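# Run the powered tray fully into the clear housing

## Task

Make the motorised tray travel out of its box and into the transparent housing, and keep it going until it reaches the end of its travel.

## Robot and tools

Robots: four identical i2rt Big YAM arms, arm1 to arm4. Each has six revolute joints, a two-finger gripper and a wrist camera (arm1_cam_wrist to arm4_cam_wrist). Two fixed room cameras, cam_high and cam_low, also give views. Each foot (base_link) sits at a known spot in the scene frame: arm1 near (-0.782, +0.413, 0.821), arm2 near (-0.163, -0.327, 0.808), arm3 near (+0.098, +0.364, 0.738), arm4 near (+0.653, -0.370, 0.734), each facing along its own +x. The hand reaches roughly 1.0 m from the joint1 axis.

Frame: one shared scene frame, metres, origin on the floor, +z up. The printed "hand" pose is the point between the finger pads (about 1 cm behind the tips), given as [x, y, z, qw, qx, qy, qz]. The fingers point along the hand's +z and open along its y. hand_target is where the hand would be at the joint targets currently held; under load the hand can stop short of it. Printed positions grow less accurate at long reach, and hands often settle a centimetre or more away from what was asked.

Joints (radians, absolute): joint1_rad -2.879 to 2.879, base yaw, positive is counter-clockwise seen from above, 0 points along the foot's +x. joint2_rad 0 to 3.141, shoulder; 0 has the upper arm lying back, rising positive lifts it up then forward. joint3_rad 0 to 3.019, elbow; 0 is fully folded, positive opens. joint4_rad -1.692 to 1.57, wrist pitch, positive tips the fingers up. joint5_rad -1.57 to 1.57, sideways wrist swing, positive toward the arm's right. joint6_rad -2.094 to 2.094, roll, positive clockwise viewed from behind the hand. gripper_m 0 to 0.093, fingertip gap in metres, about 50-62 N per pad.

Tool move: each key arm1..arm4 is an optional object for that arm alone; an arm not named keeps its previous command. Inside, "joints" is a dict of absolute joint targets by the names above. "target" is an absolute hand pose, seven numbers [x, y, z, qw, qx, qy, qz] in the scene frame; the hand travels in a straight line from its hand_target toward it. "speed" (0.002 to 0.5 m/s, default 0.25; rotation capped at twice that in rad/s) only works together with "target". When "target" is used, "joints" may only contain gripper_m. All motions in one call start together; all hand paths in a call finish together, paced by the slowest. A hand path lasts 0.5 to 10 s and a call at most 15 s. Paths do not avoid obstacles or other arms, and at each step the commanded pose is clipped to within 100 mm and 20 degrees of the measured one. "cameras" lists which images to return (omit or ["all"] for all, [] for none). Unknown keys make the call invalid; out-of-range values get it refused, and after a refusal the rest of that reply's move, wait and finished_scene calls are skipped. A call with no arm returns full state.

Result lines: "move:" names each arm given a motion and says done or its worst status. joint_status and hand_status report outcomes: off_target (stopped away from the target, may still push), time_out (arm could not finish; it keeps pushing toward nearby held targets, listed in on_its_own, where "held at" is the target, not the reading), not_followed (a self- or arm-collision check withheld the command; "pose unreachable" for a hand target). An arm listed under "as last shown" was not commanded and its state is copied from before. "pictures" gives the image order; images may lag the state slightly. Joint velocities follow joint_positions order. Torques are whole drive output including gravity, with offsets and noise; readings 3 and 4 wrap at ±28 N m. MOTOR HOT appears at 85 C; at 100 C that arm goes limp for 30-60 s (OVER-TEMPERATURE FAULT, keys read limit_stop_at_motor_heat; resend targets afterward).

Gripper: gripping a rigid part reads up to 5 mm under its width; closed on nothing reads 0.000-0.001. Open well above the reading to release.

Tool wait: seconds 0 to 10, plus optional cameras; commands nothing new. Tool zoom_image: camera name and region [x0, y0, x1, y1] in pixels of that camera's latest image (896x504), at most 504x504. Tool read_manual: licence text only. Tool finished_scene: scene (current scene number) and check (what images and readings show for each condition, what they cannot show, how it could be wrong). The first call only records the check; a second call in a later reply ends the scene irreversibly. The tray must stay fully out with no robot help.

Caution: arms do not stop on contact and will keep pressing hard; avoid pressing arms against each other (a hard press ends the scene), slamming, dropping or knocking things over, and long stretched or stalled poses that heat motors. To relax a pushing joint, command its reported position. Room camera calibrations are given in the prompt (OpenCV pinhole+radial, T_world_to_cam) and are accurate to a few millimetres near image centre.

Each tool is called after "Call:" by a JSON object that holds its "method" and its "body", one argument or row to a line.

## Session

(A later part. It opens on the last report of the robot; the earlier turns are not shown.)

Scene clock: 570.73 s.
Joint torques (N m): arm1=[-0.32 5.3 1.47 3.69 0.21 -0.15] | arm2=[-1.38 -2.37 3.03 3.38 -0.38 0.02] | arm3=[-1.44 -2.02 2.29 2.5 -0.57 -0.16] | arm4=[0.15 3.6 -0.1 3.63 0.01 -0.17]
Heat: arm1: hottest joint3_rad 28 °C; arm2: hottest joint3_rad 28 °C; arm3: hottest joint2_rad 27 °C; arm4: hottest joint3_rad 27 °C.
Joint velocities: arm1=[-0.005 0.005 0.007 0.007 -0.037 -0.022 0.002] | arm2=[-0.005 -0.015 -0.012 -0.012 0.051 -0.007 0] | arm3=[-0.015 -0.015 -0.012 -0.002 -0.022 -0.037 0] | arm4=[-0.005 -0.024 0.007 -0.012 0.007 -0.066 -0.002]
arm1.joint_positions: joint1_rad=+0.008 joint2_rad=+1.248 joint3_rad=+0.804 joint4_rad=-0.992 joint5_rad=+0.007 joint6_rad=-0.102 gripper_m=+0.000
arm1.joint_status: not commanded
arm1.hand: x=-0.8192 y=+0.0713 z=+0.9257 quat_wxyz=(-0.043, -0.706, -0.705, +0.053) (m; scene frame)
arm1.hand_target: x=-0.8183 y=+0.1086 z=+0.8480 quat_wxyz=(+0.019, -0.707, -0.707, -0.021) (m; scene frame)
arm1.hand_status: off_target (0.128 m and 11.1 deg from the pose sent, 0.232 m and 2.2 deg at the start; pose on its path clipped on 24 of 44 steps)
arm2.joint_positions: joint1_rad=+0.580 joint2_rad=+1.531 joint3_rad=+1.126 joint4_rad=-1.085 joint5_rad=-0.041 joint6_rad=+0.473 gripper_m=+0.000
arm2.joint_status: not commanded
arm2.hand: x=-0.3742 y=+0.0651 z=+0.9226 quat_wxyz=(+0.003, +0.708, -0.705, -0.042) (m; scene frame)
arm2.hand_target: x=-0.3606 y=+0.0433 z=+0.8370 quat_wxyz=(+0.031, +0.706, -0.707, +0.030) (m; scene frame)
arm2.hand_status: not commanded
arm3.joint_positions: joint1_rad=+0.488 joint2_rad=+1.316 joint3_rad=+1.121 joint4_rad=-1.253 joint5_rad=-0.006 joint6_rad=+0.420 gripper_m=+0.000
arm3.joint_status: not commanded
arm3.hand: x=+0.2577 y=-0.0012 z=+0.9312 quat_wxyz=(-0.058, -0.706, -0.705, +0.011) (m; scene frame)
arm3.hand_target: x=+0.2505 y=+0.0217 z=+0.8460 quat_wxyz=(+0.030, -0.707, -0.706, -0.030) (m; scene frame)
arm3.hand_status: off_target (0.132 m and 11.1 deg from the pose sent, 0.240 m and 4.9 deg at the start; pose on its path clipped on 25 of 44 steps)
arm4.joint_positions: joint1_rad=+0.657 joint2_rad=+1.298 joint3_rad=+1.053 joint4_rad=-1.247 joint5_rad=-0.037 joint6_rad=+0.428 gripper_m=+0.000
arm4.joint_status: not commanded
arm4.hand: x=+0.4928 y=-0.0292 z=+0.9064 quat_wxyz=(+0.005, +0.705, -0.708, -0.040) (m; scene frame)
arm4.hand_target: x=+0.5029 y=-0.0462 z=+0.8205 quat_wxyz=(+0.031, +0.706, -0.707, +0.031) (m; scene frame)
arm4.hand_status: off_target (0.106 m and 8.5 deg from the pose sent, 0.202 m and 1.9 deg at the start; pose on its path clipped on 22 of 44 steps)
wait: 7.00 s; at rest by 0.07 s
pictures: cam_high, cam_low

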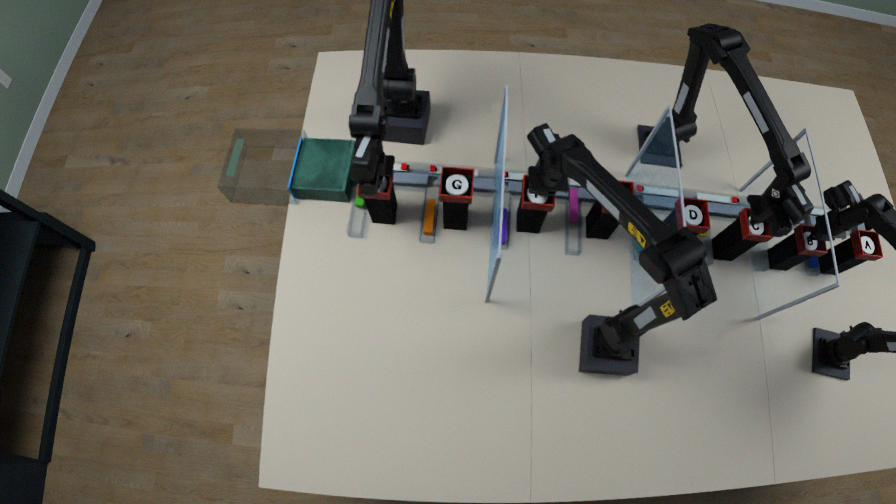

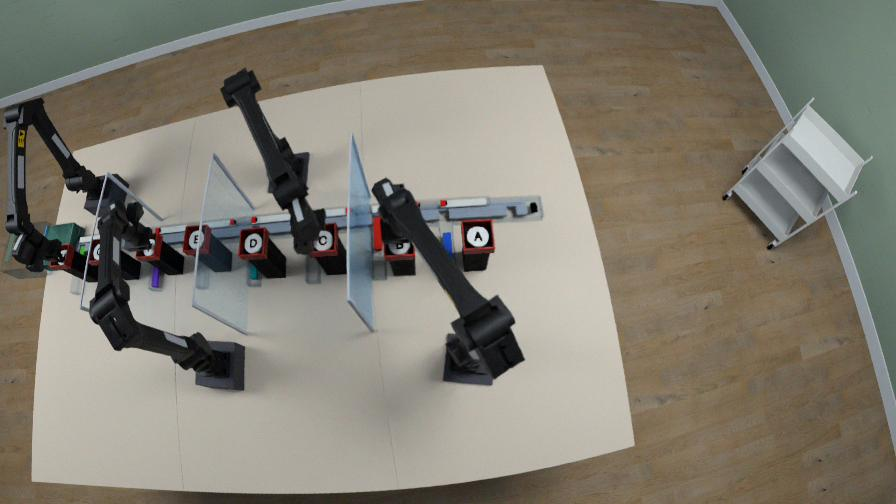

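Call:
{"method": "zoom_image", "body": {
  "camera": "cam_low",
  "region": [290, 200, 350, 290]
}}

Call:
{"method": "wait", "body": {
  "seconds": 7.8,
  "cameras": []
}}

Call:
{"method": "move", "body": {
  "arm2": {"target": [-0.379, 0.062, 1.06, 0, 0.7071, -0.7071, 0], "speed": 0.5},
  "cameras": []
}}

Call:
{"method": "move", "body": {
  "arm2": {"target": [-0.163, 0.050, 1.06, 0, 0.7071, -0.7071, 0], "speed": 0.4},
  "cameras": ["arm2_cam_wrist"]
}}

Call:
{"method": "move", "body": {
  "arm2": {"target": [-0.150, 0.030, 0.80, 0.03, 0.7065, -0.7065, 0.03], "speed": 0.35},
  "cameras": ["arm2_cam_wrist", "cam_high", "cam_low"]
}}

Scaled by 5.600 from the camera's 896x504 image, which has a finer 1280x720 frame.

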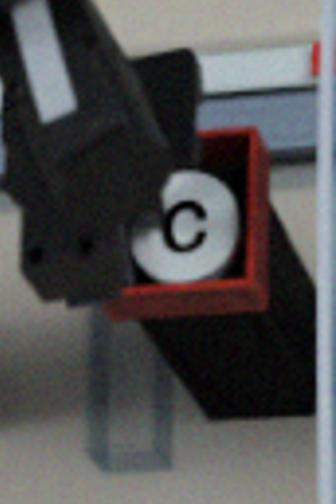

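Scene clock: 578.83 s.
Joint torques (N m): arm1=[-0.26 5.3 1.44 3.7 0.21 -0.15] | arm2=[-1.08 -2.55 3.03 3.23 -0.4 0.06] | arm3=[-1.49 -2.02 2.28 2.45 -0.58 -0.14] | arm4=[0.15 3.6 -0.1 3.63 0.01 -0.17]
Heat: arm1: hottest joint3_rad 28 °C; arm2: hottest joint2_rad 27 °C; arm3: hottest joint2_rad 27 °C; arm4: hottest joint2_rad 26 °C.
Joint velocities: arm1=[-0.015 0.005 -0.007 -0.022 -0.007 -0.022 -0.001] | arm2=[-0.005 0.005 -0.017 0.002 -0.022 0.007 0.001] | arm3=[-0.005 0.005 0.007 -0.002 0.081 0.007 0] | arm4=[-0.015 0.005 -0.017 -0.007 0.022 -0.007 0]
arm1.joint_positions: joint1_rad=+0.008 joint2_rad=+1.248 joint3_rad=+0.804 joint4_rad=-0.992 joint5_rad=+0.007 joint6_rad=-0.102 gripper_m=+0.000
arm1.joint_status: not commanded
arm1.hand: x=-0.8192 y=+0.0713 z=+0.9257 quat_wxyz=(-0.043, -0.706, -0.705, +0.053) (m; scene frame)
arm1.hand_target: x=-0.8183 y=+0.1086 z=+0.8480 quat_wxyz=(+0.019, -0.707, -0.707, -0.021) (m; scene frame)
arm1.hand_status: off_target (0.128 m and 11.1 deg from the pose sent, 0.232 m and 2.2 deg at the start; pose on its path clipped on 24 of 44 steps)
arm2.joint_positions: joint1_rad=+0.580 joint2_rad=+1.531 joint3_rad=+1.126 joint4_rad=-1.085 joint5_rad=-0.041 joint6_rad=+0.473 gripper_m=+0.000
arm2.joint_status: not commanded
arm2.hand: x=-0.3742 y=+0.0651 z=+0.9226 quat_wxyz=(+0.003, +0.708, -0.705, -0.042) (m; scene frame)
arm2.hand_target: x=-0.3606 y=+0.0433 z=+0.8370 quat_wxyz=(+0.031, +0.706, -0.707, +0.030) (m; scene frame)
arm2.hand_status: not commanded
arm3.joint_positions: joint1_rad=+0.488 joint2_rad=+1.316 joint3_rad=+1.121 joint4_rad=-1.253 joint5_rad=-0.006 joint6_rad=+0.420 gripper_m=+0.000
arm3.joint_status: not commanded
arm3.hand: x=+0.2577 y=-0.0012 z=+0.9312 quat_wxyz=(-0.058, -0.706, -0.705, +0.011) (m; scene frame)
arm3.hand_target: x=+0.2505 y=+0.0217 z=+0.8460 quat_wxyz=(+0.030, -0.707, -0.706, -0.030) (m; scene frame)
arm3.hand_status: off_target (0.132 m and 11.1 deg from the pose sent, 0.240 m and 4.9 deg at the start; pose on its path clipped on 25 of 44 steps)
arm4.joint_positions: joint1_rad=+0.657 joint2_rad=+1.298 joint3_rad=+1.053 joint4_rad=-1.247 joint5_rad=-0.037 joint6_rad=+0.428 gripper_m=+0.000
arm4.joint_status: not commanded
arm4.hand: x=+0.4928 y=-0.0292 z=+0.9064 quat_wxyz=(+0.005, +0.705, -0.708, -0.040) (m; scene frame)
arm4.hand_target: x=+0.5029 y=-0.0462 z=+0.8205 quat_wxyz=(+0.031, +0.706, -0.707, +0.031) (m; scene frame)
arm4.hand_status: off_target (0.106 m and 8.5 deg from the pose sent, 0.202 m and 1.9 deg at the start; pose on its path clipped on 22 of 44 steps)
wait: 7.80 s; at rest from the start
pictures: none
No camera images: "cameras" was empty.

Scene clock: 580.27 s.
Joint torques (N m): arm1=[-0.38 5.25 1.47 3.71 0.2 -0.15] | arm2=[1.03 -14.21 13.72 -0.38 0.14 0.2] | arm3=[-1.49 -2.02 2.32 2.54 -0.57 -0.15] | arm4=[0.15 3.6 -0.09 3.63 0.01 -0.17]
Heat: arm1: hottest joint3_rad 28 °C; arm2: hottest joint3_rad 28 °C; arm3: hottest joint2_rad 27 °C; arm4: hottest joint2_rad 26 °C.
move: arm2 off_target
Joint velocities: arm1=[-0.005 -0.005 -0.012 -0.007 0.007 -0.037 0] | arm2=[-0.005 -0.015 -0.007 0.002 -0.037 0.022 0] | arm3=[0.005 0.005 -0.012 -0.002 -0.051 -0.007 0] | arm4=[-0.005 -0.015 0.007 -0.002 -0.007 0.007 0]
arm1.joint_positions: joint1_rad=+0.008 joint2_rad=+1.248 joint3_rad=+0.804 joint4_rad=-0.992 joint5_rad=+0.007 joint6_rad=-0.102 gripper_m=+0.000
arm1.joint_status: not commanded
arm1.hand: x=-0.8192 y=+0.0713 z=+0.9257 quat_wxyz=(-0.043, -0.706, -0.705, +0.053) (m; scene frame)
arm1.hand_target: x=-0.8183 y=+0.1086 z=+0.8480 quat_wxyz=(+0.019, -0.707, -0.707, -0.021) (m; scene frame)
arm1.hand_status: not commanded
arm2.joint_positions: joint1_rad=+0.584 joint2_rad=+1.486 joint3_rad=+1.423 joint4_rad=-1.520 joint5_rad=-0.014 joint6_rad=+0.488 gripper_m=+0.000
arm2.joint_status: not commanded
arm2.hand: x=-0.3686 y=+0.0574 z=+1.0503 quat_wxyz=(+0.004, +0.705, -0.710, +0.006) (m; scene frame)
arm2.hand_target: x=-0.3793 y=+0.0625 z=+1.0600 quat_wxyz=(+0.000, +0.707, -0.707, +0.000) (m; scene frame)
arm2.hand_status: off_target (0.015 m and 0.9 deg from the pose sent, 0.137 m and 4.8 deg at the start)
arm3.joint_positions: joint1_rad=+0.488 joint2_rad=+1.316 joint3_rad=+1.121 joint4_rad=-1.253 joint5_rad=-0.006 joint6_rad=+0.420 gripper_m=+0.000
arm3.joint_status: not commanded
arm3.hand: x=+0.2577 y=-0.0012 z=+0.9312 quat_wxyz=(-0.058, -0.706, -0.705, +0.011) (m; scene frame)
arm3.hand_target: x=+0.2505 y=+0.0217 z=+0.8460 quat_wxyz=(+0.030, -0.707, -0.706, -0.030) (m; scene frame)
arm3.hand_status: not commanded
arm4.joint_positions: joint1_rad=+0.657 joint2_rad=+1.298 joint3_rad=+1.053 joint4_rad=-1.247 joint5_rad=-0.037 joint6_rad=+0.428 gripper_m=+0.000
arm4.joint_status: not commanded
arm4.hand: x=+0.4928 y=-0.0292 z=+0.9064 quat_wxyz=(+0.005, +0.705, -0.708, -0.040) (m; scene frame)
arm4.hand_target: x=+0.5029 y=-0.0462 z=+0.8205 quat_wxyz=(+0.031, +0.706, -0.707, +0.031) (m; scene frame)
arm4.hand_status: not commanded
pictures: none
No camera images: "cameras" was empty.

Scene clock: 582.00 s.
Joint torques (N m): arm1=[-0.44 5.25 1.43 3.66 0.22 -0.15] | arm2=[-1.08 -12.69 10.62 -0.42 -0.19 0.03] | arm3=[-1.67 -1.96 2.29 2.5 -0.57 -0.16] | arm4=[0.15 3.6 -0.09 3.63 0.01 -0.17]
Heat: arm1: hottest joint3_rad 28 °C; arm2: hottest joint3_rad 28 °C; arm3: hottest joint2_rad 27 °C; arm4: hottest joint2_rad 26 °C.
move: arm2 done
Joint velocities: arm1=[0.005 -0.015 -0.012 -0.017 0.022 -0.007 0.001] | arm2=[-0.015 0.005 -0.007 0.007 -0.037 0.022 0] | arm3=[-0.015 -0.015 -0.007 -0.002 -0.037 -0.081 0.002] | arm4=[-0.005 -0.005 -0.012 0.002 -0.037 -0.007 0]
arm1, arm3, arm4: as last shown
arm2.joint_positions: joint1_rad=+0.105 joint2_rad=+1.326 joint3_rad=+1.276 joint4_rad=-1.520 joint5_rad=-0.012 joint6_rad=-0.001 gripper_m=+0.000
arm2.joint_status: not commanded
arm2.hand: x=-0.1675 y=+0.0500 z=+1.0578 quat_wxyz=(+0.000, +0.708, -0.706, -0.002) (m; scene frame)
arm2.hand_target: x=-0.1633 y=+0.0472 z=+1.0604 quat_wxyz=(+0.003, +0.707, -0.707, -0.001) (m; scene frame)
arm2.hand_status: done (0.005 m and 0.3 deg from the pose sent, 0.206 m and 0.9 deg at the start)
pictures: arm2_cam_wrist
camera_calibration:
arm2_cam_wrist: T_world_to_cam=[[0.999899, 0.00966023, 0.0103805, 0.15419], [0.00169085, -0.80805, 0.589112, -0.578398], [0.0140789, -0.589035, -0.807985, 1.0142], [0, 0, 0, 1]] pos_world=[-0.167475, 0.128533, 1.1586]

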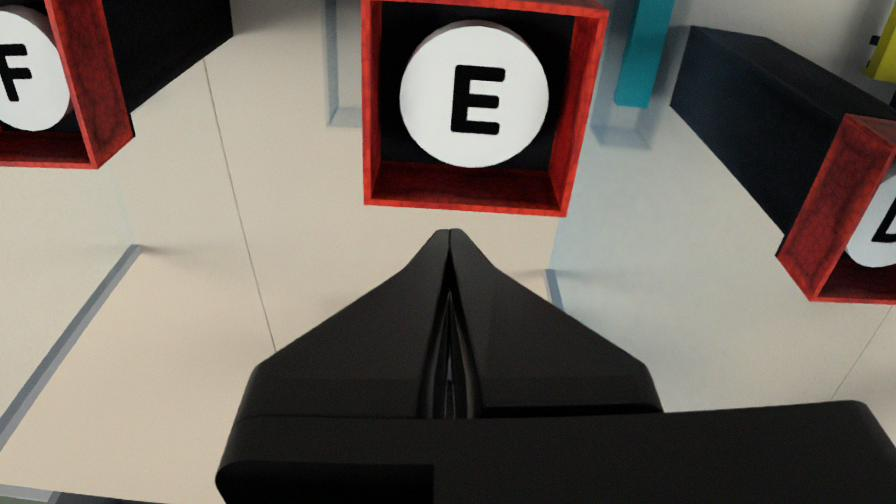

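Scene clock: 583.47 s.
Joint torques (N m): arm1=[-0.32 5.3 1.46 3.66 0.22 -0.16] | arm2=[-2.08 1.55 1.87 3.44 0.03 -0.04] | arm3=[-1.49 -1.96 2.29 2.45 -0.57 -0.14] | arm4=[0.15 3.55 -0.09 3.63 0.01 -0.17]
Heat: arm1: hottest joint3_rad 28 °C; arm2: hottest joint3_rad 28 °C; arm3: hottest joint2_rad 27 °C; arm4: hottest joint2_rad 26 °C.
move: arm2 off_target
Joint velocities: arm1=[0.005 -0.015 0.002 0.002 0.022 0.007 -0.001] | arm2=[-0.015 -0.005 -0.017 -0.002 0.022 0.051 -0.001] | arm3=[-0.005 -0.005 -0.002 -0.002 0.007 -0.022 -0.001] | arm4=[-0.005 0.005 0.007 -0.007 -0.022 0.022 -0.001]
arm1, arm3, arm4: as last shown
arm2.joint_positions: joint1_rad=+0.096 joint2_rad=+1.317 joint3_rad=+0.956 joint4_rad=-1.122 joint5_rad=-0.012 joint6_rad=-0.015 gripper_m=+0.000
arm2.joint_status: not commanded
arm2.hand: x=-0.1635 y=+0.0439 z=+0.9427 quat_wxyz=(-0.031, +0.710, -0.703, -0.033) (m; scene frame)
arm2.hand_target: x=-0.1562 y=+0.0158 z=+0.8605 quat_wxyz=(+0.031, +0.707, -0.706, +0.029) (m; scene frame)
arm2.hand_status: off_target (0.144 m and 10.1 deg from the pose sent, 0.259 m and 5.1 deg at the start; pose on its path clipped on 24 of 44 steps)
pictures: arm2_cam_wrist, cam_high, cam_low
camera_calibration:
arm2_cam_wrist: T_world_to_cam=[[0.999804, 0.0160191, 0.0116161, 0.14993], [0.00770921, -0.855997, 0.516923, -0.444387], [0.018224, -0.516732, -0.855953, 0.960279], [0, 0, 0, 1]] pos_world=[-0.163975, 0.113411, 1.04993]

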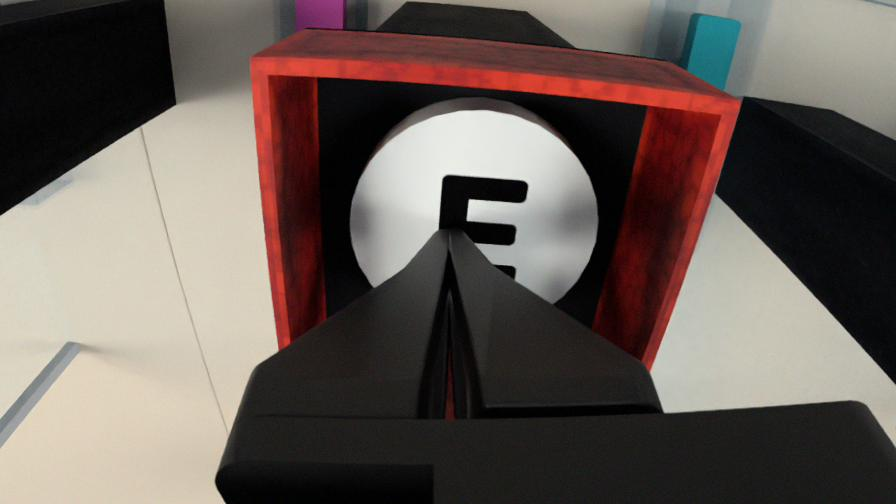

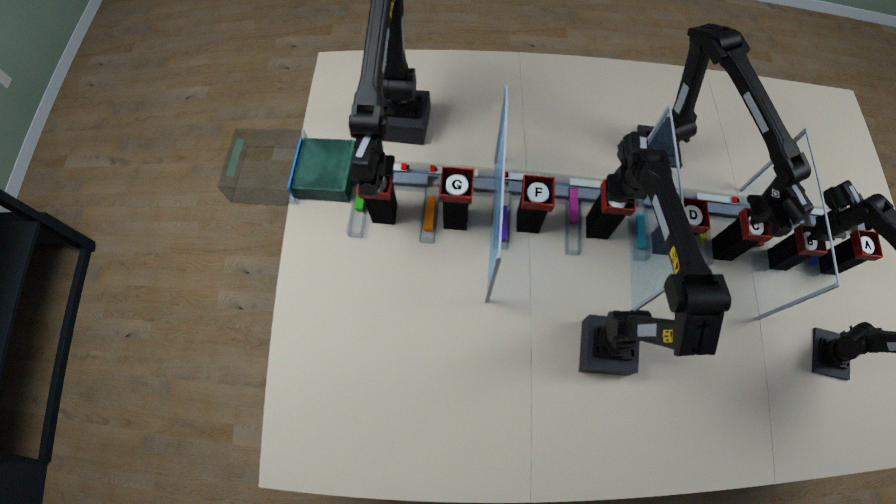

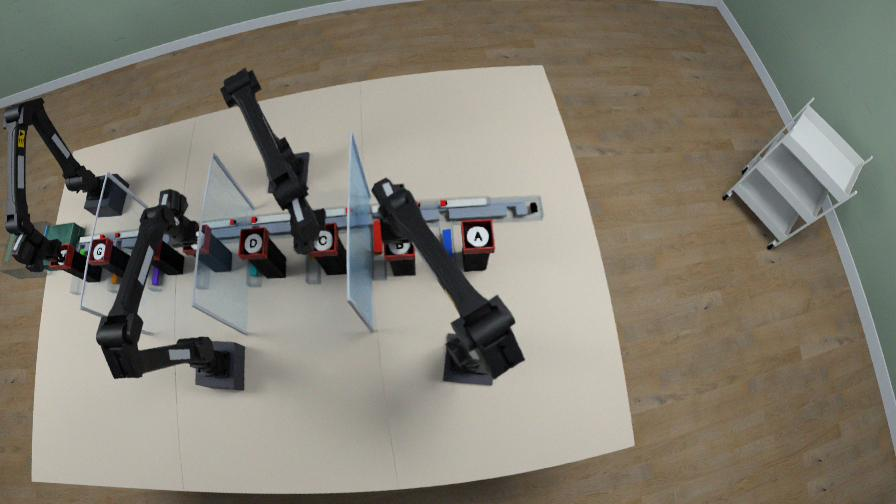

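Call:
{"method": "wait", "body": {
  "seconds": 10,
  "cameras": ["cam_high", "cam_low"]
}}

Scene clock: 594.17 s.
Joint torques (N m): arm1=[-0.15 5.19 1.44 3.69 0.21 -0.16] | arm2=[-1.44 1.55 2.02 3.33 0.02 -0.01] | arm3=[-1.44 -1.9 2.32 2.5 -0.57 -0.16] | arm4=[0.15 3.55 -0.1 3.64 0.01 -0.17]
Heat: arm1: hottest joint3_rad 28 °C; arm2: hottest joint3_rad 28 °C; arm3: hottest joint2_rad 26 °C; arm4: hottest joint2_rad 26 °C.
Joint velocities: arm1=[-0.015 -0.005 -0.002 -0.017 0.037 -0.051 0] | arm2=[0.005 0.005 -0.002 0.007 0.007 -0.022 0] | arm3=[-0.015 0.005 -0.012 0.002 0.007 -0.037 0] | arm4=[-0.005 -0.015 -0.007 -0.002 0.007 0.037 -0.001]
arm1.joint_positions: joint1_rad=+0.008 joint2_rad=+1.248 joint3_rad=+0.804 joint4_rad=-0.992 joint5_rad=+0.007 joint6_rad=-0.102 gripper_m=+0.000
arm1.joint_status: not commanded
arm1.hand: x=-0.8192 y=+0.0713 z=+0.9257 quat_wxyz=(-0.043, -0.706, -0.705, +0.053) (m; scene frame)
arm1.hand_target: x=-0.8183 y=+0.1086 z=+0.8480 quat_wxyz=(+0.019, -0.707, -0.707, -0.021) (m; scene frame)
arm1.hand_status: not commanded
arm2.joint_positions: joint1_rad=+0.096 joint2_rad=+1.317 joint3_rad=+0.956 joint4_rad=-1.122 joint5_rad=-0.012 joint6_rad=-0.016 gripper_m=+0.000
arm2.joint_status: not commanded
arm2.hand: x=-0.1635 y=+0.0439 z=+0.9427 quat_wxyz=(-0.031, +0.710, -0.703, -0.033) (m; scene frame)
arm2.hand_target: x=-0.1562 y=+0.0158 z=+0.8605 quat_wxyz=(+0.031, +0.707, -0.706, +0.029) (m; scene frame)
arm2.hand_status: off_target (0.144 m and 10.1 deg from the pose sent, 0.259 m and 5.1 deg at the start; pose on its path clipped on 24 of 44 steps)
arm3.joint_positions: joint1_rad=+0.488 joint2_rad=+1.316 joint3_rad=+1.121 joint4_rad=-1.253 joint5_rad=-0.006 joint6_rad=+0.420 gripper_m=+0.000
arm3.joint_status: not commanded
arm3.hand: x=+0.2577 y=-0.0012 z=+0.9312 quat_wxyz=(-0.058, -0.706, -0.705, +0.011) (m; scene frame)
arm3.hand_target: x=+0.2505 y=+0.0217 z=+0.8460 quat_wxyz=(+0.030, -0.707, -0.706, -0.030) (m; scene frame)
arm3.hand_status: not commanded
arm4.joint_positions: joint1_rad=+0.657 joint2_rad=+1.298 joint3_rad=+1.053 joint4_rad=-1.247 joint5_rad=-0.037 joint6_rad=+0.428 gripper_m=+0.000
arm4.joint_status: not commanded
arm4.hand: x=+0.4928 y=-0.0292 z=+0.9064 quat_wxyz=(+0.005, +0.705, -0.708, -0.040) (m; scene frame)
arm4.hand_target: x=+0.5029 y=-0.0462 z=+0.8205 quat_wxyz=(+0.031, +0.706, -0.707, +0.031) (m; scene frame)
arm4.hand_status: not commanded
wait: 10.00 s; at rest from the start
pictures: cam_high, cam_low

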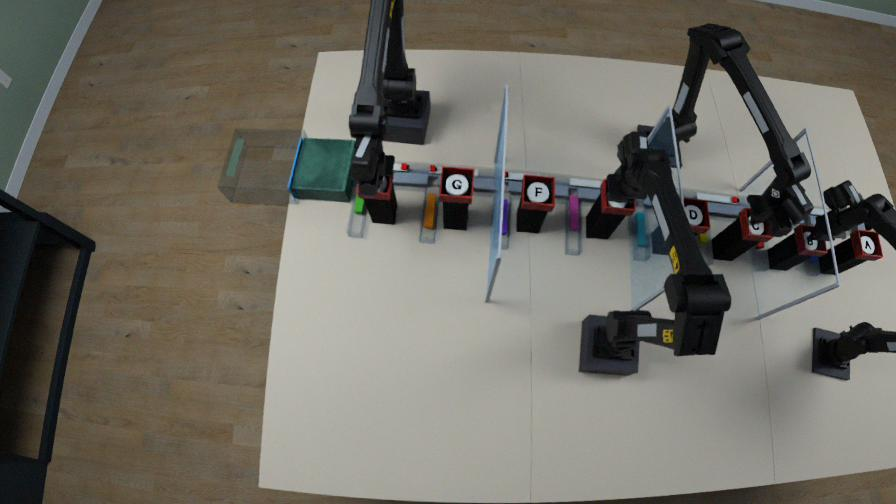

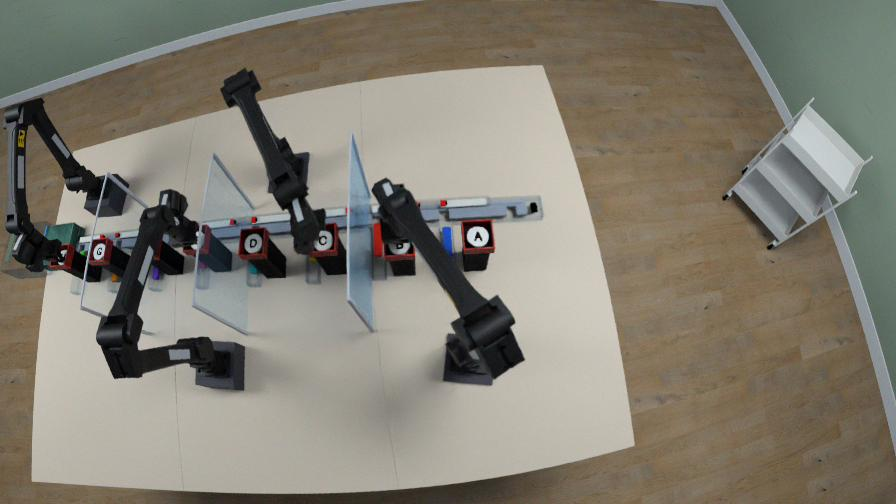

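Call:
{"method": "wait", "body": {
  "seconds": 8,
  "cameras": ["cam_high", "cam_low"]
}}

Call:
{"method": "zoom_image", "body": {
  "camera": "cam_high",
  "region": [200, 110, 420, 230]
}}

Call:
{"method": "zoom_image", "body": {
  "camera": "cam_high",
  "region": [330, 140, 550, 270]
}}

Call:
{"method": "zoom_image", "body": {
  "camera": "cam_low",
  "region": [280, 170, 500, 300]
}}

Call:
{"method": "zoom_image", "body": {
  "camera": "cam_high",
  "region": [490, 150, 700, 280]
}}

Scene clock: 602.30 s.
Joint torques (N m): arm1=[-0.21 5.13 1.46 3.69 0.21 -0.14] | arm2=[-1.96 1.79 1.89 3.41 0 0.01] | arm3=[-1.61 -2.02 2.3 2.45 -0.57 -0.15] | arm4=[0.15 3.55 -0.09 3.63 0.01 -0.17]
Heat: arm1: hottest joint3_rad 27 °C; arm2: hottest joint3_rad 28 °C; arm3: hottest joint2_rad 26 °C; arm4: hottest joint2_rad 26 °C.
Joint velocities: arm1=[0.015 0.005 0.012 0.007 -0.037 -0.037 0.001] | arm2=[-0.015 0.005 -0.007 -0.002 0.066 -0.066 0] | arm3=[-0.005 -0.005 -0.002 -0.007 0.022 -0.051 0.001] | arm4=[-0.005 -0.005 -0.002 -0.007 0.051 0.022 0]
arm1.joint_positions: joint1_rad=+0.008 joint2_rad=+1.248 joint3_rad=+0.804 joint4_rad=-0.992 joint5_rad=+0.007 joint6_rad=-0.102 gripper_m=+0.000
arm1.joint_status: not commanded
arm1.hand: x=-0.8192 y=+0.0713 z=+0.9257 quat_wxyz=(-0.043, -0.706, -0.705, +0.053) (m; scene frame)
arm1.hand_target: x=-0.8183 y=+0.1086 z=+0.8480 quat_wxyz=(+0.019, -0.707, -0.707, -0.021) (m; scene frame)
arm1.hand_status: not commanded
arm2.joint_positions: joint1_rad=+0.096 joint2_rad=+1.317 joint3_rad=+0.956 joint4_rad=-1.122 joint5_rad=-0.012 joint6_rad=-0.016 gripper_m=+0.000
arm2.joint_status: not commanded
arm2.hand: x=-0.1635 y=+0.0439 z=+0.9427 quat_wxyz=(-0.031, +0.710, -0.703, -0.033) (m; scene frame)
arm2.hand_target: x=-0.1562 y=+0.0158 z=+0.8605 quat_wxyz=(+0.031, +0.707, -0.706, +0.029) (m; scene frame)
arm2.hand_status: off_target (0.144 m and 10.1 deg from the pose sent, 0.259 m and 5.1 deg at the start; pose on its path clipped on 24 of 44 steps)
arm3.joint_positions: joint1_rad=+0.488 joint2_rad=+1.316 joint3_rad=+1.121 joint4_rad=-1.253 joint5_rad=-0.006 joint6_rad=+0.420 gripper_m=+0.000
arm3.joint_status: not commanded
arm3.hand: x=+0.2577 y=-0.0012 z=+0.9312 quat_wxyz=(-0.058, -0.706, -0.705, +0.011) (m; scene frame)
arm3.hand_target: x=+0.2505 y=+0.0217 z=+0.8460 quat_wxyz=(+0.030, -0.707, -0.706, -0.030) (m; scene frame)
arm3.hand_status: not commanded
arm4.joint_positions: joint1_rad=+0.657 joint2_rad=+1.298 joint3_rad=+1.053 joint4_rad=-1.247 joint5_rad=-0.037 joint6_rad=+0.428 gripper_m=+0.000
arm4.joint_status: not commanded
arm4.hand: x=+0.4928 y=-0.0292 z=+0.9064 quat_wxyz=(+0.005, +0.705, -0.708, -0.040) (m; scene frame)
arm4.hand_target: x=+0.5029 y=-0.0462 z=+0.8205 quat_wxyz=(+0.031, +0.706, -0.707, +0.031) (m; scene frame)
arm4.hand_status: not commanded
wait: 8.00 s; at rest by 0.13 s
pictures: cam_high, cam_low

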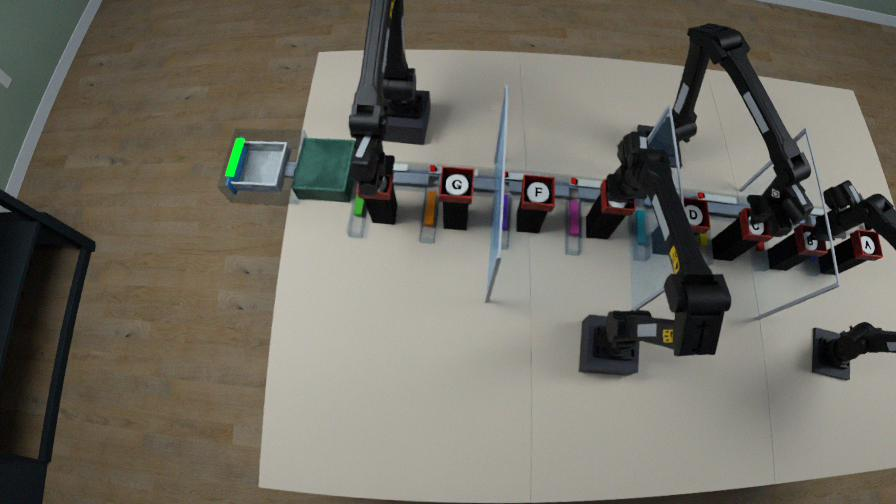

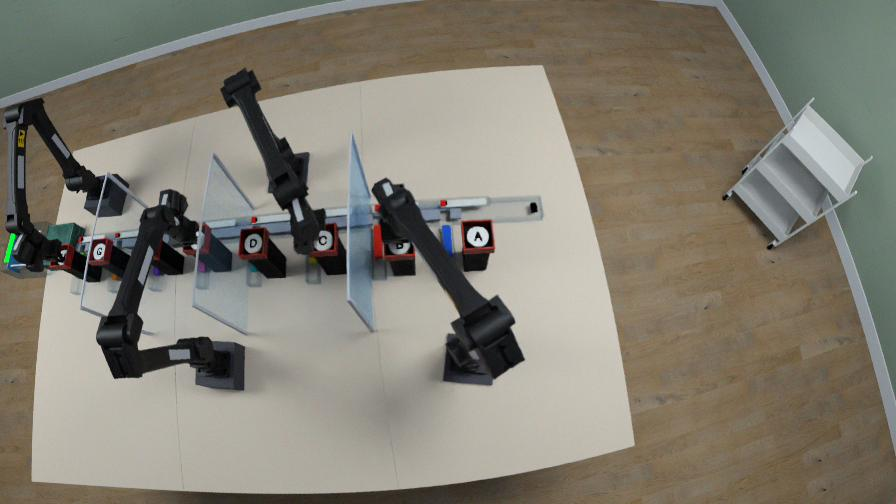

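Scaled by 2.291 from the camera's 896x504 image, which has a finer 1280x720 frame.

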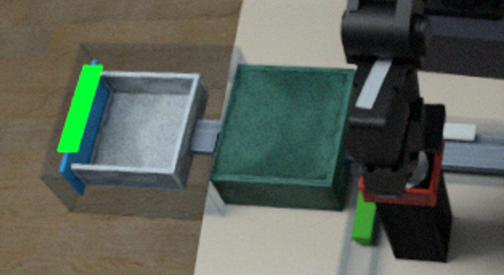

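Scaled by 2.291 from the camera's 896x504 image, which has a finer 1280x720 frame.

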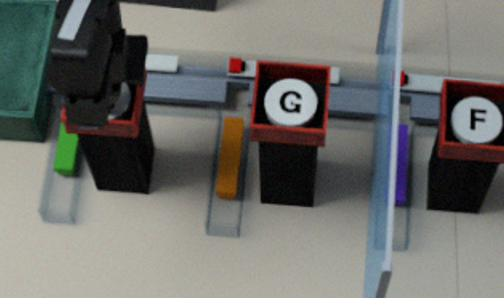

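Scaled by 2.291 from the camera's 896x504 image, which has a finer 1280x720 frame.

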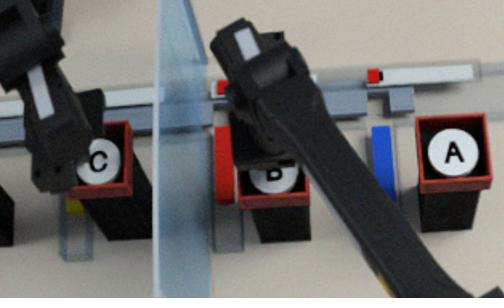

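Scaled by 2.400 from the camera's 896x504 image, which has a finer 1280x720 frame.

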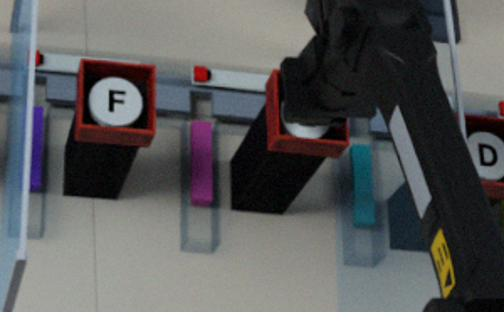

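Call:
{"method": "wait", "body": {
  "seconds": 4,
  "cameras": ["cam_high"]
}}

Call:
{"method": "zoom_image", "body": {
  "camera": "cam_high",
  "region": [200, 110, 420, 230]
}}

Scene clock: 606.43 s.
Joint torques (N m): arm1=[-0.15 5.19 1.48 3.69 0.2 -0.15] | arm2=[-2.08 1.49 1.95 3.37 0.05 0] | arm3=[-1.44 -1.96 2.33 2.5 -0.57 -0.16] | arm4=[0.15 3.6 -0.1 3.63 0.01 -0.17]
Heat: arm1: hottest joint3_rad 27 °C; arm2: hottest joint3_rad 28 °C; arm3: hottest joint2_rad 26 °C; arm4: hottest joint2_rad 26 °C.
Joint velocities: arm1=[-0.005 -0.015 -0.017 0.012 -0.037 -0.037 0] | arm2=[0.005 -0.005 -0.017 0.002 -0.007 -0.022 0] | arm3=[0.005 0.005 -0.007 -0.012 -0.022 -0.037 0.001] | arm4=[0.005 -0.005 -0.017 0.017 0.007 -0.022 0]
arm1.joint_positions: joint1_rad=+0.008 joint2_rad=+1.248 joint3_rad=+0.804 joint4_rad=-0.992 joint5_rad=+0.007 joint6_rad=-0.102 gripper_m=+0.000
arm1.joint_status: not commanded
arm1.hand: x=-0.8192 y=+0.0713 z=+0.9257 quat_wxyz=(-0.043, -0.706, -0.705, +0.053) (m; scene frame)
arm1.hand_target: x=-0.8183 y=+0.1086 z=+0.8480 quat_wxyz=(+0.019, -0.707, -0.707, -0.021) (m; scene frame)
arm1.hand_status: not commanded
arm2.joint_positions: joint1_rad=+0.096 joint2_rad=+1.317 joint3_rad=+0.956 joint4_rad=-1.122 joint5_rad=-0.012 joint6_rad=-0.016 gripper_m=+0.000
arm2.joint_status: not commanded
arm2.hand: x=-0.1635 y=+0.0439 z=+0.9427 quat_wxyz=(-0.031, +0.710, -0.703, -0.033) (m; scene frame)
arm2.hand_target: x=-0.1562 y=+0.0158 z=+0.8605 quat_wxyz=(+0.031, +0.707, -0.706, +0.029) (m; scene frame)
arm2.hand_status: off_target (0.144 m and 10.1 deg from the pose sent, 0.259 m and 5.1 deg at the start; pose on its path clipped on 24 of 44 steps)
arm3.joint_positions: joint1_rad=+0.488 joint2_rad=+1.316 joint3_rad=+1.121 joint4_rad=-1.253 joint5_rad=-0.006 joint6_rad=+0.420 gripper_m=+0.000
arm3.joint_status: not commanded
arm3.hand: x=+0.2577 y=-0.0012 z=+0.9312 quat_wxyz=(-0.058, -0.706, -0.705, +0.011) (m; scene frame)
arm3.hand_target: x=+0.2505 y=+0.0217 z=+0.8460 quat_wxyz=(+0.030, -0.707, -0.706, -0.030) (m; scene frame)
arm3.hand_status: not commanded
arm4.joint_positions: joint1_rad=+0.657 joint2_rad=+1.298 joint3_rad=+1.053 joint4_rad=-1.247 joint5_rad=-0.037 joint6_rad=+0.428 gripper_m=+0.000
arm4.joint_status: not commanded
arm4.hand: x=+0.4928 y=-0.0292 z=+0.9064 quat_wxyz=(+0.005, +0.705, -0.708, -0.040) (m; scene frame)
arm4.hand_target: x=+0.5029 y=-0.0462 z=+0.8205 quat_wxyz=(+0.031, +0.706, -0.707, +0.031) (m; scene frame)
arm4.hand_status: not commanded
wait: 4.00 s; at rest by 0.13 s
pictures: cam_high

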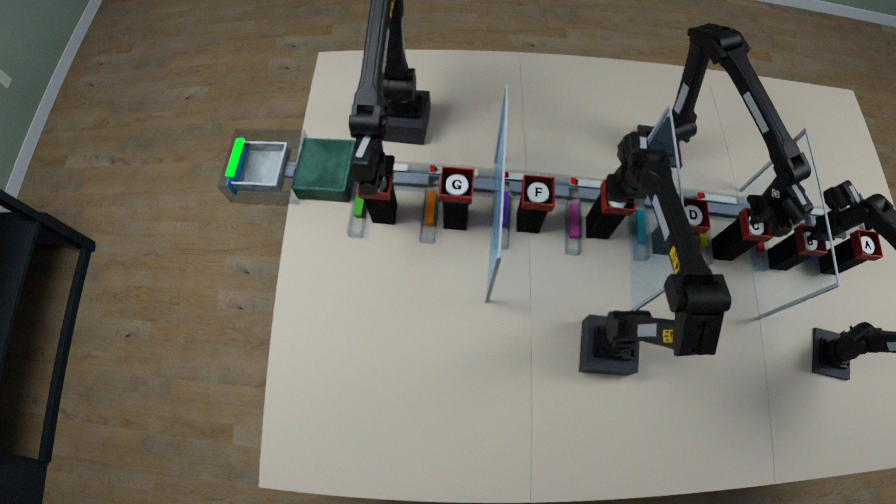

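Scaled by 2.291 from the camera's 896x504 image, which has a finer 1280x720 frame.

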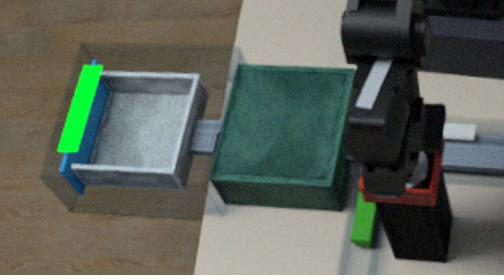

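The tray is out and stationary, and the light is bright green. I'll lift all four arms clear.

Call:
{"method": "move", "body": {
  "arm1": {"target": [-0.819, 0.080, 1.05, 0, 0.7071, 0.7071, 0], "speed": 0.4},
  "arm2": {"target": [-0.163, 0.048, 1.05, 0, 0.7071, -0.7071, 0], "speed": 0.4},
  "arm3": {"target": [0.258, -0.006, 1.05, 0, 0.7071, 0.7071, 0], "speed": 0.4},
  "arm4": {"target": [0.492, -0.03, 1.05, 0, 0.7071, -0.7071, 0], "speed": 0.4},
  "cameras": ["cam_high"]
}}

Call:
{"method": "wait", "body": {
  "seconds": 10,
  "cameras": ["cam_high", "cam_low"]
}}

Call:
{"method": "zoom_image", "body": {
  "camera": "cam_high",
  "region": [200, 110, 420, 230]
}}

Call:
{"method": "zoom_image", "body": {
  "camera": "cam_high",
  "region": [330, 140, 550, 270]
}}

Scene clock: 608.33 s.
Joint torques (N m): arm1=[0.62 -5.83 11.55 0.5 0 -0.06] | arm2=[-0.56 -12.28 13.85 -0.44 0.06 0.21] | arm3=[-0.5 -11.81 15.04 0.2 0.09 -0.07] | arm4=[1.14 -8.23 15.91 -0.51 0.07 0.06]
Heat: arm1: hottest joint3_rad 28 °C; arm2: hottest joint3_rad 28 °C; arm3: hottest joint2_rad 26 °C; arm4: hottest joint2_rad 26 °C.
move: arm1 off_target; arm2 off_target; arm3 off_target; arm4 off_target
Joint velocities: arm1=[-0.005 -0.005 -0.002 -0.037 0.022 0.022 0] | arm2=[0.005 -0.015 -0.002 0.002 0.022 0.037 -0.001] | arm3=[-0.005 -0.015 -0.002 0.002 -0.022 0.022 -0.001] | arm4=[-0.005 -0.005 -0.012 -0.002 -0.051 0.022 -0.001]
arm1.joint_positions: joint1_rad=+0.008 joint2_rad=+1.216 joint3_rad=+1.080 joint4_rad=-1.472 joint5_rad=+0.007 joint6_rad=-0.102 gripper_m=+0.000
arm1.joint_status: not commanded
arm1.hand: x=-0.8179 y=+0.0924 z=+1.0337 quat_wxyz=(+0.011, -0.707, -0.707, -0.013) (m; scene frame)
arm1.hand_target: x=-0.8191 y=+0.0787 z=+1.0501 quat_wxyz=(-0.001, -0.708, -0.706, +0.000) (m; scene frame)
arm1.hand_status: off_target (0.020 m and 2.0 deg from the pose sent, 0.125 m and 7.9 deg at the start)
arm2.joint_positions: joint1_rad=+0.096 joint2_rad=+1.324 joint3_rad=+1.210 joint4_rad=-1.489 joint5_rad=-0.012 joint6_rad=-0.016 gripper_m=+0.000
arm2.joint_status: not commanded
arm2.hand: x=-0.1644 y=+0.0389 z=+1.0337 quat_wxyz=(+0.012, +0.710, -0.704, +0.009) (m; scene frame)
arm2.hand_target: x=-0.1630 y=+0.0483 z=+1.0499 quat_wxyz=(+0.000, +0.707, -0.707, +0.000) (m; scene frame)
arm2.hand_status: off_target (0.019 m and 1.8 deg from the pose sent, 0.107 m and 5.2 deg at the start)
arm3.joint_positions: joint1_rad=+0.487 joint2_rad=+1.367 joint3_rad=+1.465 joint4_rad=-1.673 joint5_rad=+0.012 joint6_rad=+0.420 gripper_m=+0.000
arm3.joint_status: not commanded
arm3.hand: x=+0.2511 y=+0.0015 z=+1.0419 quat_wxyz=(+0.005, -0.707, -0.707, -0.003) (m; scene frame)
arm3.hand_target: x=+0.2586 y=-0.0077 z=+1.0503 quat_wxyz=(+0.000, -0.707, -0.707, +0.000) (m; scene frame)
arm3.hand_status: off_target (0.013 m and 0.7 deg from the pose sent, 0.119 m and 6.7 deg at the start)
arm4.joint_positions: joint1_rad=+0.670 joint2_rad=+1.302 joint3_rad=+1.374 joint4_rad=-1.669 joint5_rad=-0.003 joint6_rad=+0.432 gripper_m=+0.000
arm4.joint_status: not commanded
arm4.hand: x=+0.4995 y=-0.0406 z=+1.0259 quat_wxyz=(+0.008, +0.708, -0.706, +0.016) (m; scene frame)
arm4.hand_target: x=+0.4923 y=-0.0308 z=+1.0493 quat_wxyz=(-0.002, +0.707, -0.707, -0.007) (m; scene frame)
arm4.hand_status: off_target (0.027 m and 2.0 deg from the pose sent, 0.144 m and 4.6 deg at the start; a joint's target at an end of its range on 25 of 49 steps)
pictures: cam_high

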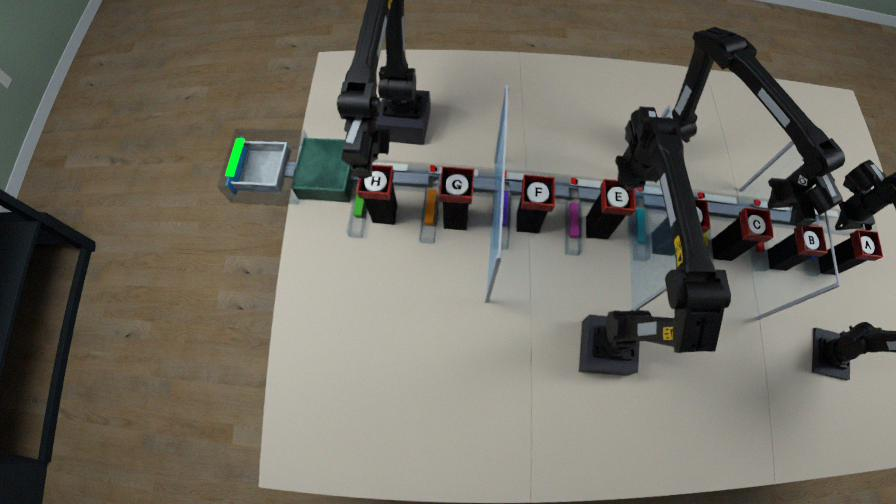

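Scene clock: 618.33 s.
Joint torques (N m): arm1=[0.56 -5.71 11.56 0.49 0 -0.07] | arm2=[-0.85 -11.99 13.78 -0.35 0.04 0.15] | arm3=[-0.5 -11.87 15.02 0.08 0.08 -0.06] | arm4=[1.14 -8.23 15.91 -0.5 0.07 0.06]
Heat: arm1: hottest joint3_rad 30 °C; arm2: hottest joint3_rad 29 °C; arm3: hottest joint2_rad 27 °C; arm4: hottest joint3_rad 28 °C.
Joint velocities: arm1=[0.015 -0.015 -0.007 0.012 -0.022 -0.037 -0.001] | arm2=[-0.015 0.005 -0.017 0.007 0.022 -0.007 -0.001] | arm3=[-0.005 0.015 -0.007 -0.012 0.022 -0.037 -0.001] | arm4=[-0.015 -0.005 -0.012 -0.002 -0.022 -0.051 0.001]
arm1.joint_positions: joint1_rad=+0.008 joint2_rad=+1.216 joint3_rad=+1.080 joint4_rad=-1.472 joint5_rad=+0.007 joint6_rad=-0.102 gripper_m=+0.000
arm1.joint_status: not commanded
arm1.hand: x=-0.8178 y=+0.0925 z=+1.0337 quat_wxyz=(+0.011, -0.707, -0.707, -0.013) (m; scene frame)
arm1.hand_target: x=-0.8191 y=+0.0787 z=+1.0501 quat_wxyz=(-0.001, -0.708, -0.706, +0.000) (m; scene frame)
arm1.hand_status: off_target (0.021 m and 2.0 deg from the pose sent, 0.125 m and 7.9 deg at the start)
arm2.joint_positions: joint1_rad=+0.096 joint2_rad=+1.324 joint3_rad=+1.210 joint4_rad=-1.490 joint5_rad=-0.012 joint6_rad=-0.016 gripper_m=+0.000
arm2.joint_status: not commanded
arm2.hand: x=-0.1644 y=+0.0388 z=+1.0337 quat_wxyz=(+0.012, +0.710, -0.704, +0.009) (m; scene frame)
arm2.hand_target: x=-0.1630 y=+0.0482 z=+1.0499 quat_wxyz=(+0.000, +0.707, -0.707, +0.000) (m; scene frame)
arm2.hand_status: off_target (0.019 m and 1.8 deg from the pose sent, 0.107 m and 5.2 deg at the start)
arm3.joint_positions: joint1_rad=+0.487 joint2_rad=+1.367 joint3_rad=+1.465 joint4_rad=-1.673 joint5_rad=+0.012 joint6_rad=+0.420 gripper_m=+0.000
arm3.joint_status: not commanded
arm3.hand: x=+0.2510 y=+0.0016 z=+1.0419 quat_wxyz=(+0.005, -0.707, -0.707, -0.003) (m; scene frame)
arm3.hand_target: x=+0.2586 y=-0.0076 z=+1.0503 quat_wxyz=(+0.000, -0.707, -0.707, +0.000) (m; scene frame)
arm3.hand_status: off_target (0.013 m and 0.7 deg from the pose sent, 0.119 m and 6.7 deg at the start)
arm4.joint_positions: joint1_rad=+0.670 joint2_rad=+1.302 joint3_rad=+1.374 joint4_rad=-1.669 joint5_rad=-0.003 joint6_rad=+0.432 gripper_m=+0.000
arm4.joint_status: not commanded
arm4.hand: x=+0.4994 y=-0.0407 z=+1.0259 quat_wxyz=(+0.008, +0.708, -0.706, +0.016) (m; scene frame)
arm4.hand_target: x=+0.4922 y=-0.0308 z=+1.0493 quat_wxyz=(-0.002, +0.707, -0.707, -0.008) (m; scene frame)
arm4.hand_status: off_target (0.027 m and 2.0 deg from the pose sent, 0.144 m and 4.6 deg at the start; a joint's target at an end of its range on 25 of 49 steps)
wait: 10.00 s; at rest by 0.27 s
pictures: cam_high, cam_low

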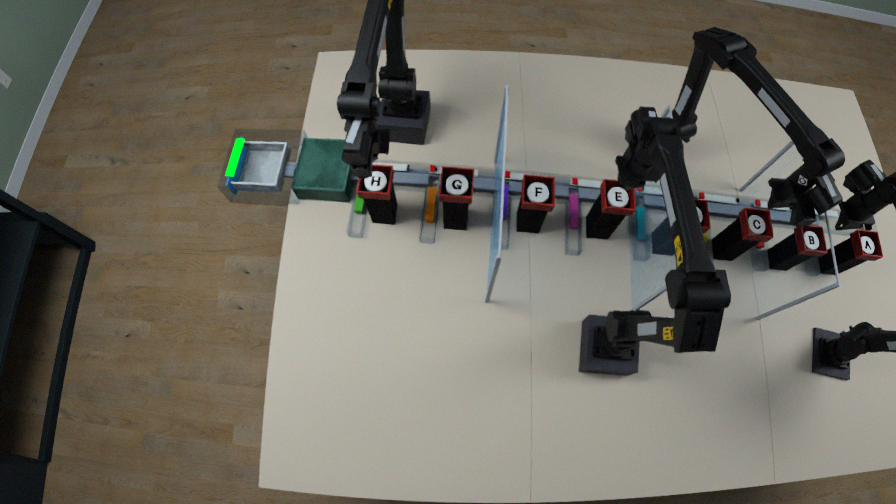

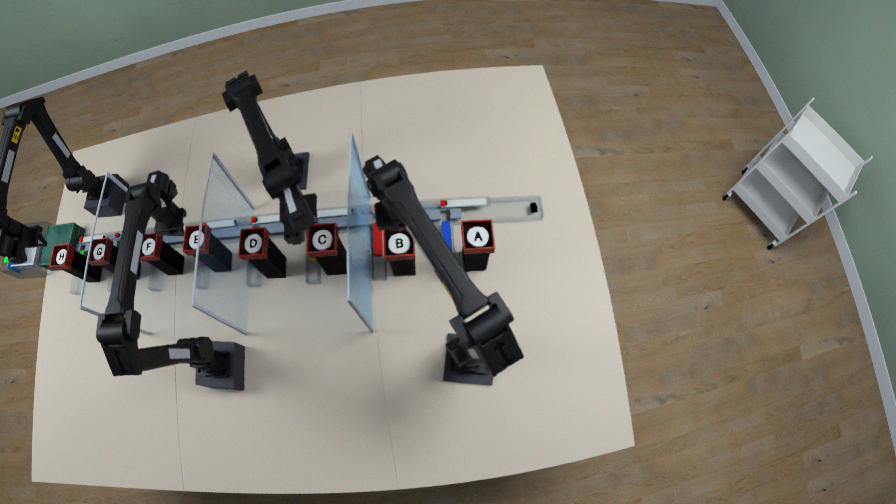

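Scaled by 2.291 from the camera's 896x504 image, which has a finer 1280x720 frame.

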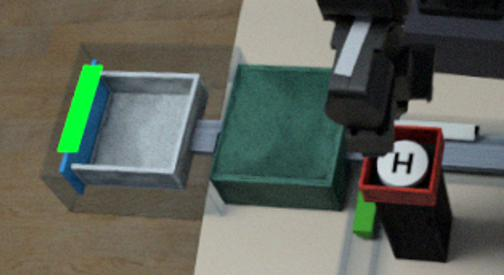

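Scaled by 2.291 from the camera's 896x504 image, which has a finer 1280x720 frame.

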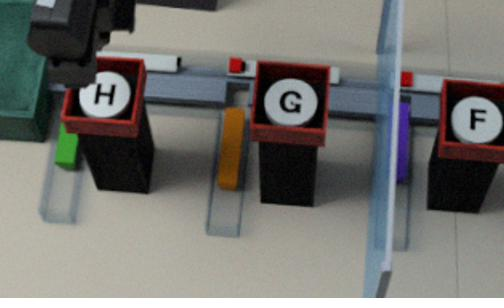

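Call:
{"method": "finished_scene", "body": {
  "scene": 2,
  "check": "Tray: cam_high pictures at 602, 606 and 618 s show the grey tray fully out of the green box, inside the see-through housing, in the same place each time, with the housing's light bright green; all four hands are lifted clear of the buttons (z>1.02 m) and the tray stayed put for 10 s. Pictures cannot show sub-millimetre travel; could be missed if the returning bolts push the tray bar back - will look once more after a wait."
}}

This call ended nothing. Check each condition that your pictures could not show: look closer or test it, and mend what is not met. Then call finished_scene again.


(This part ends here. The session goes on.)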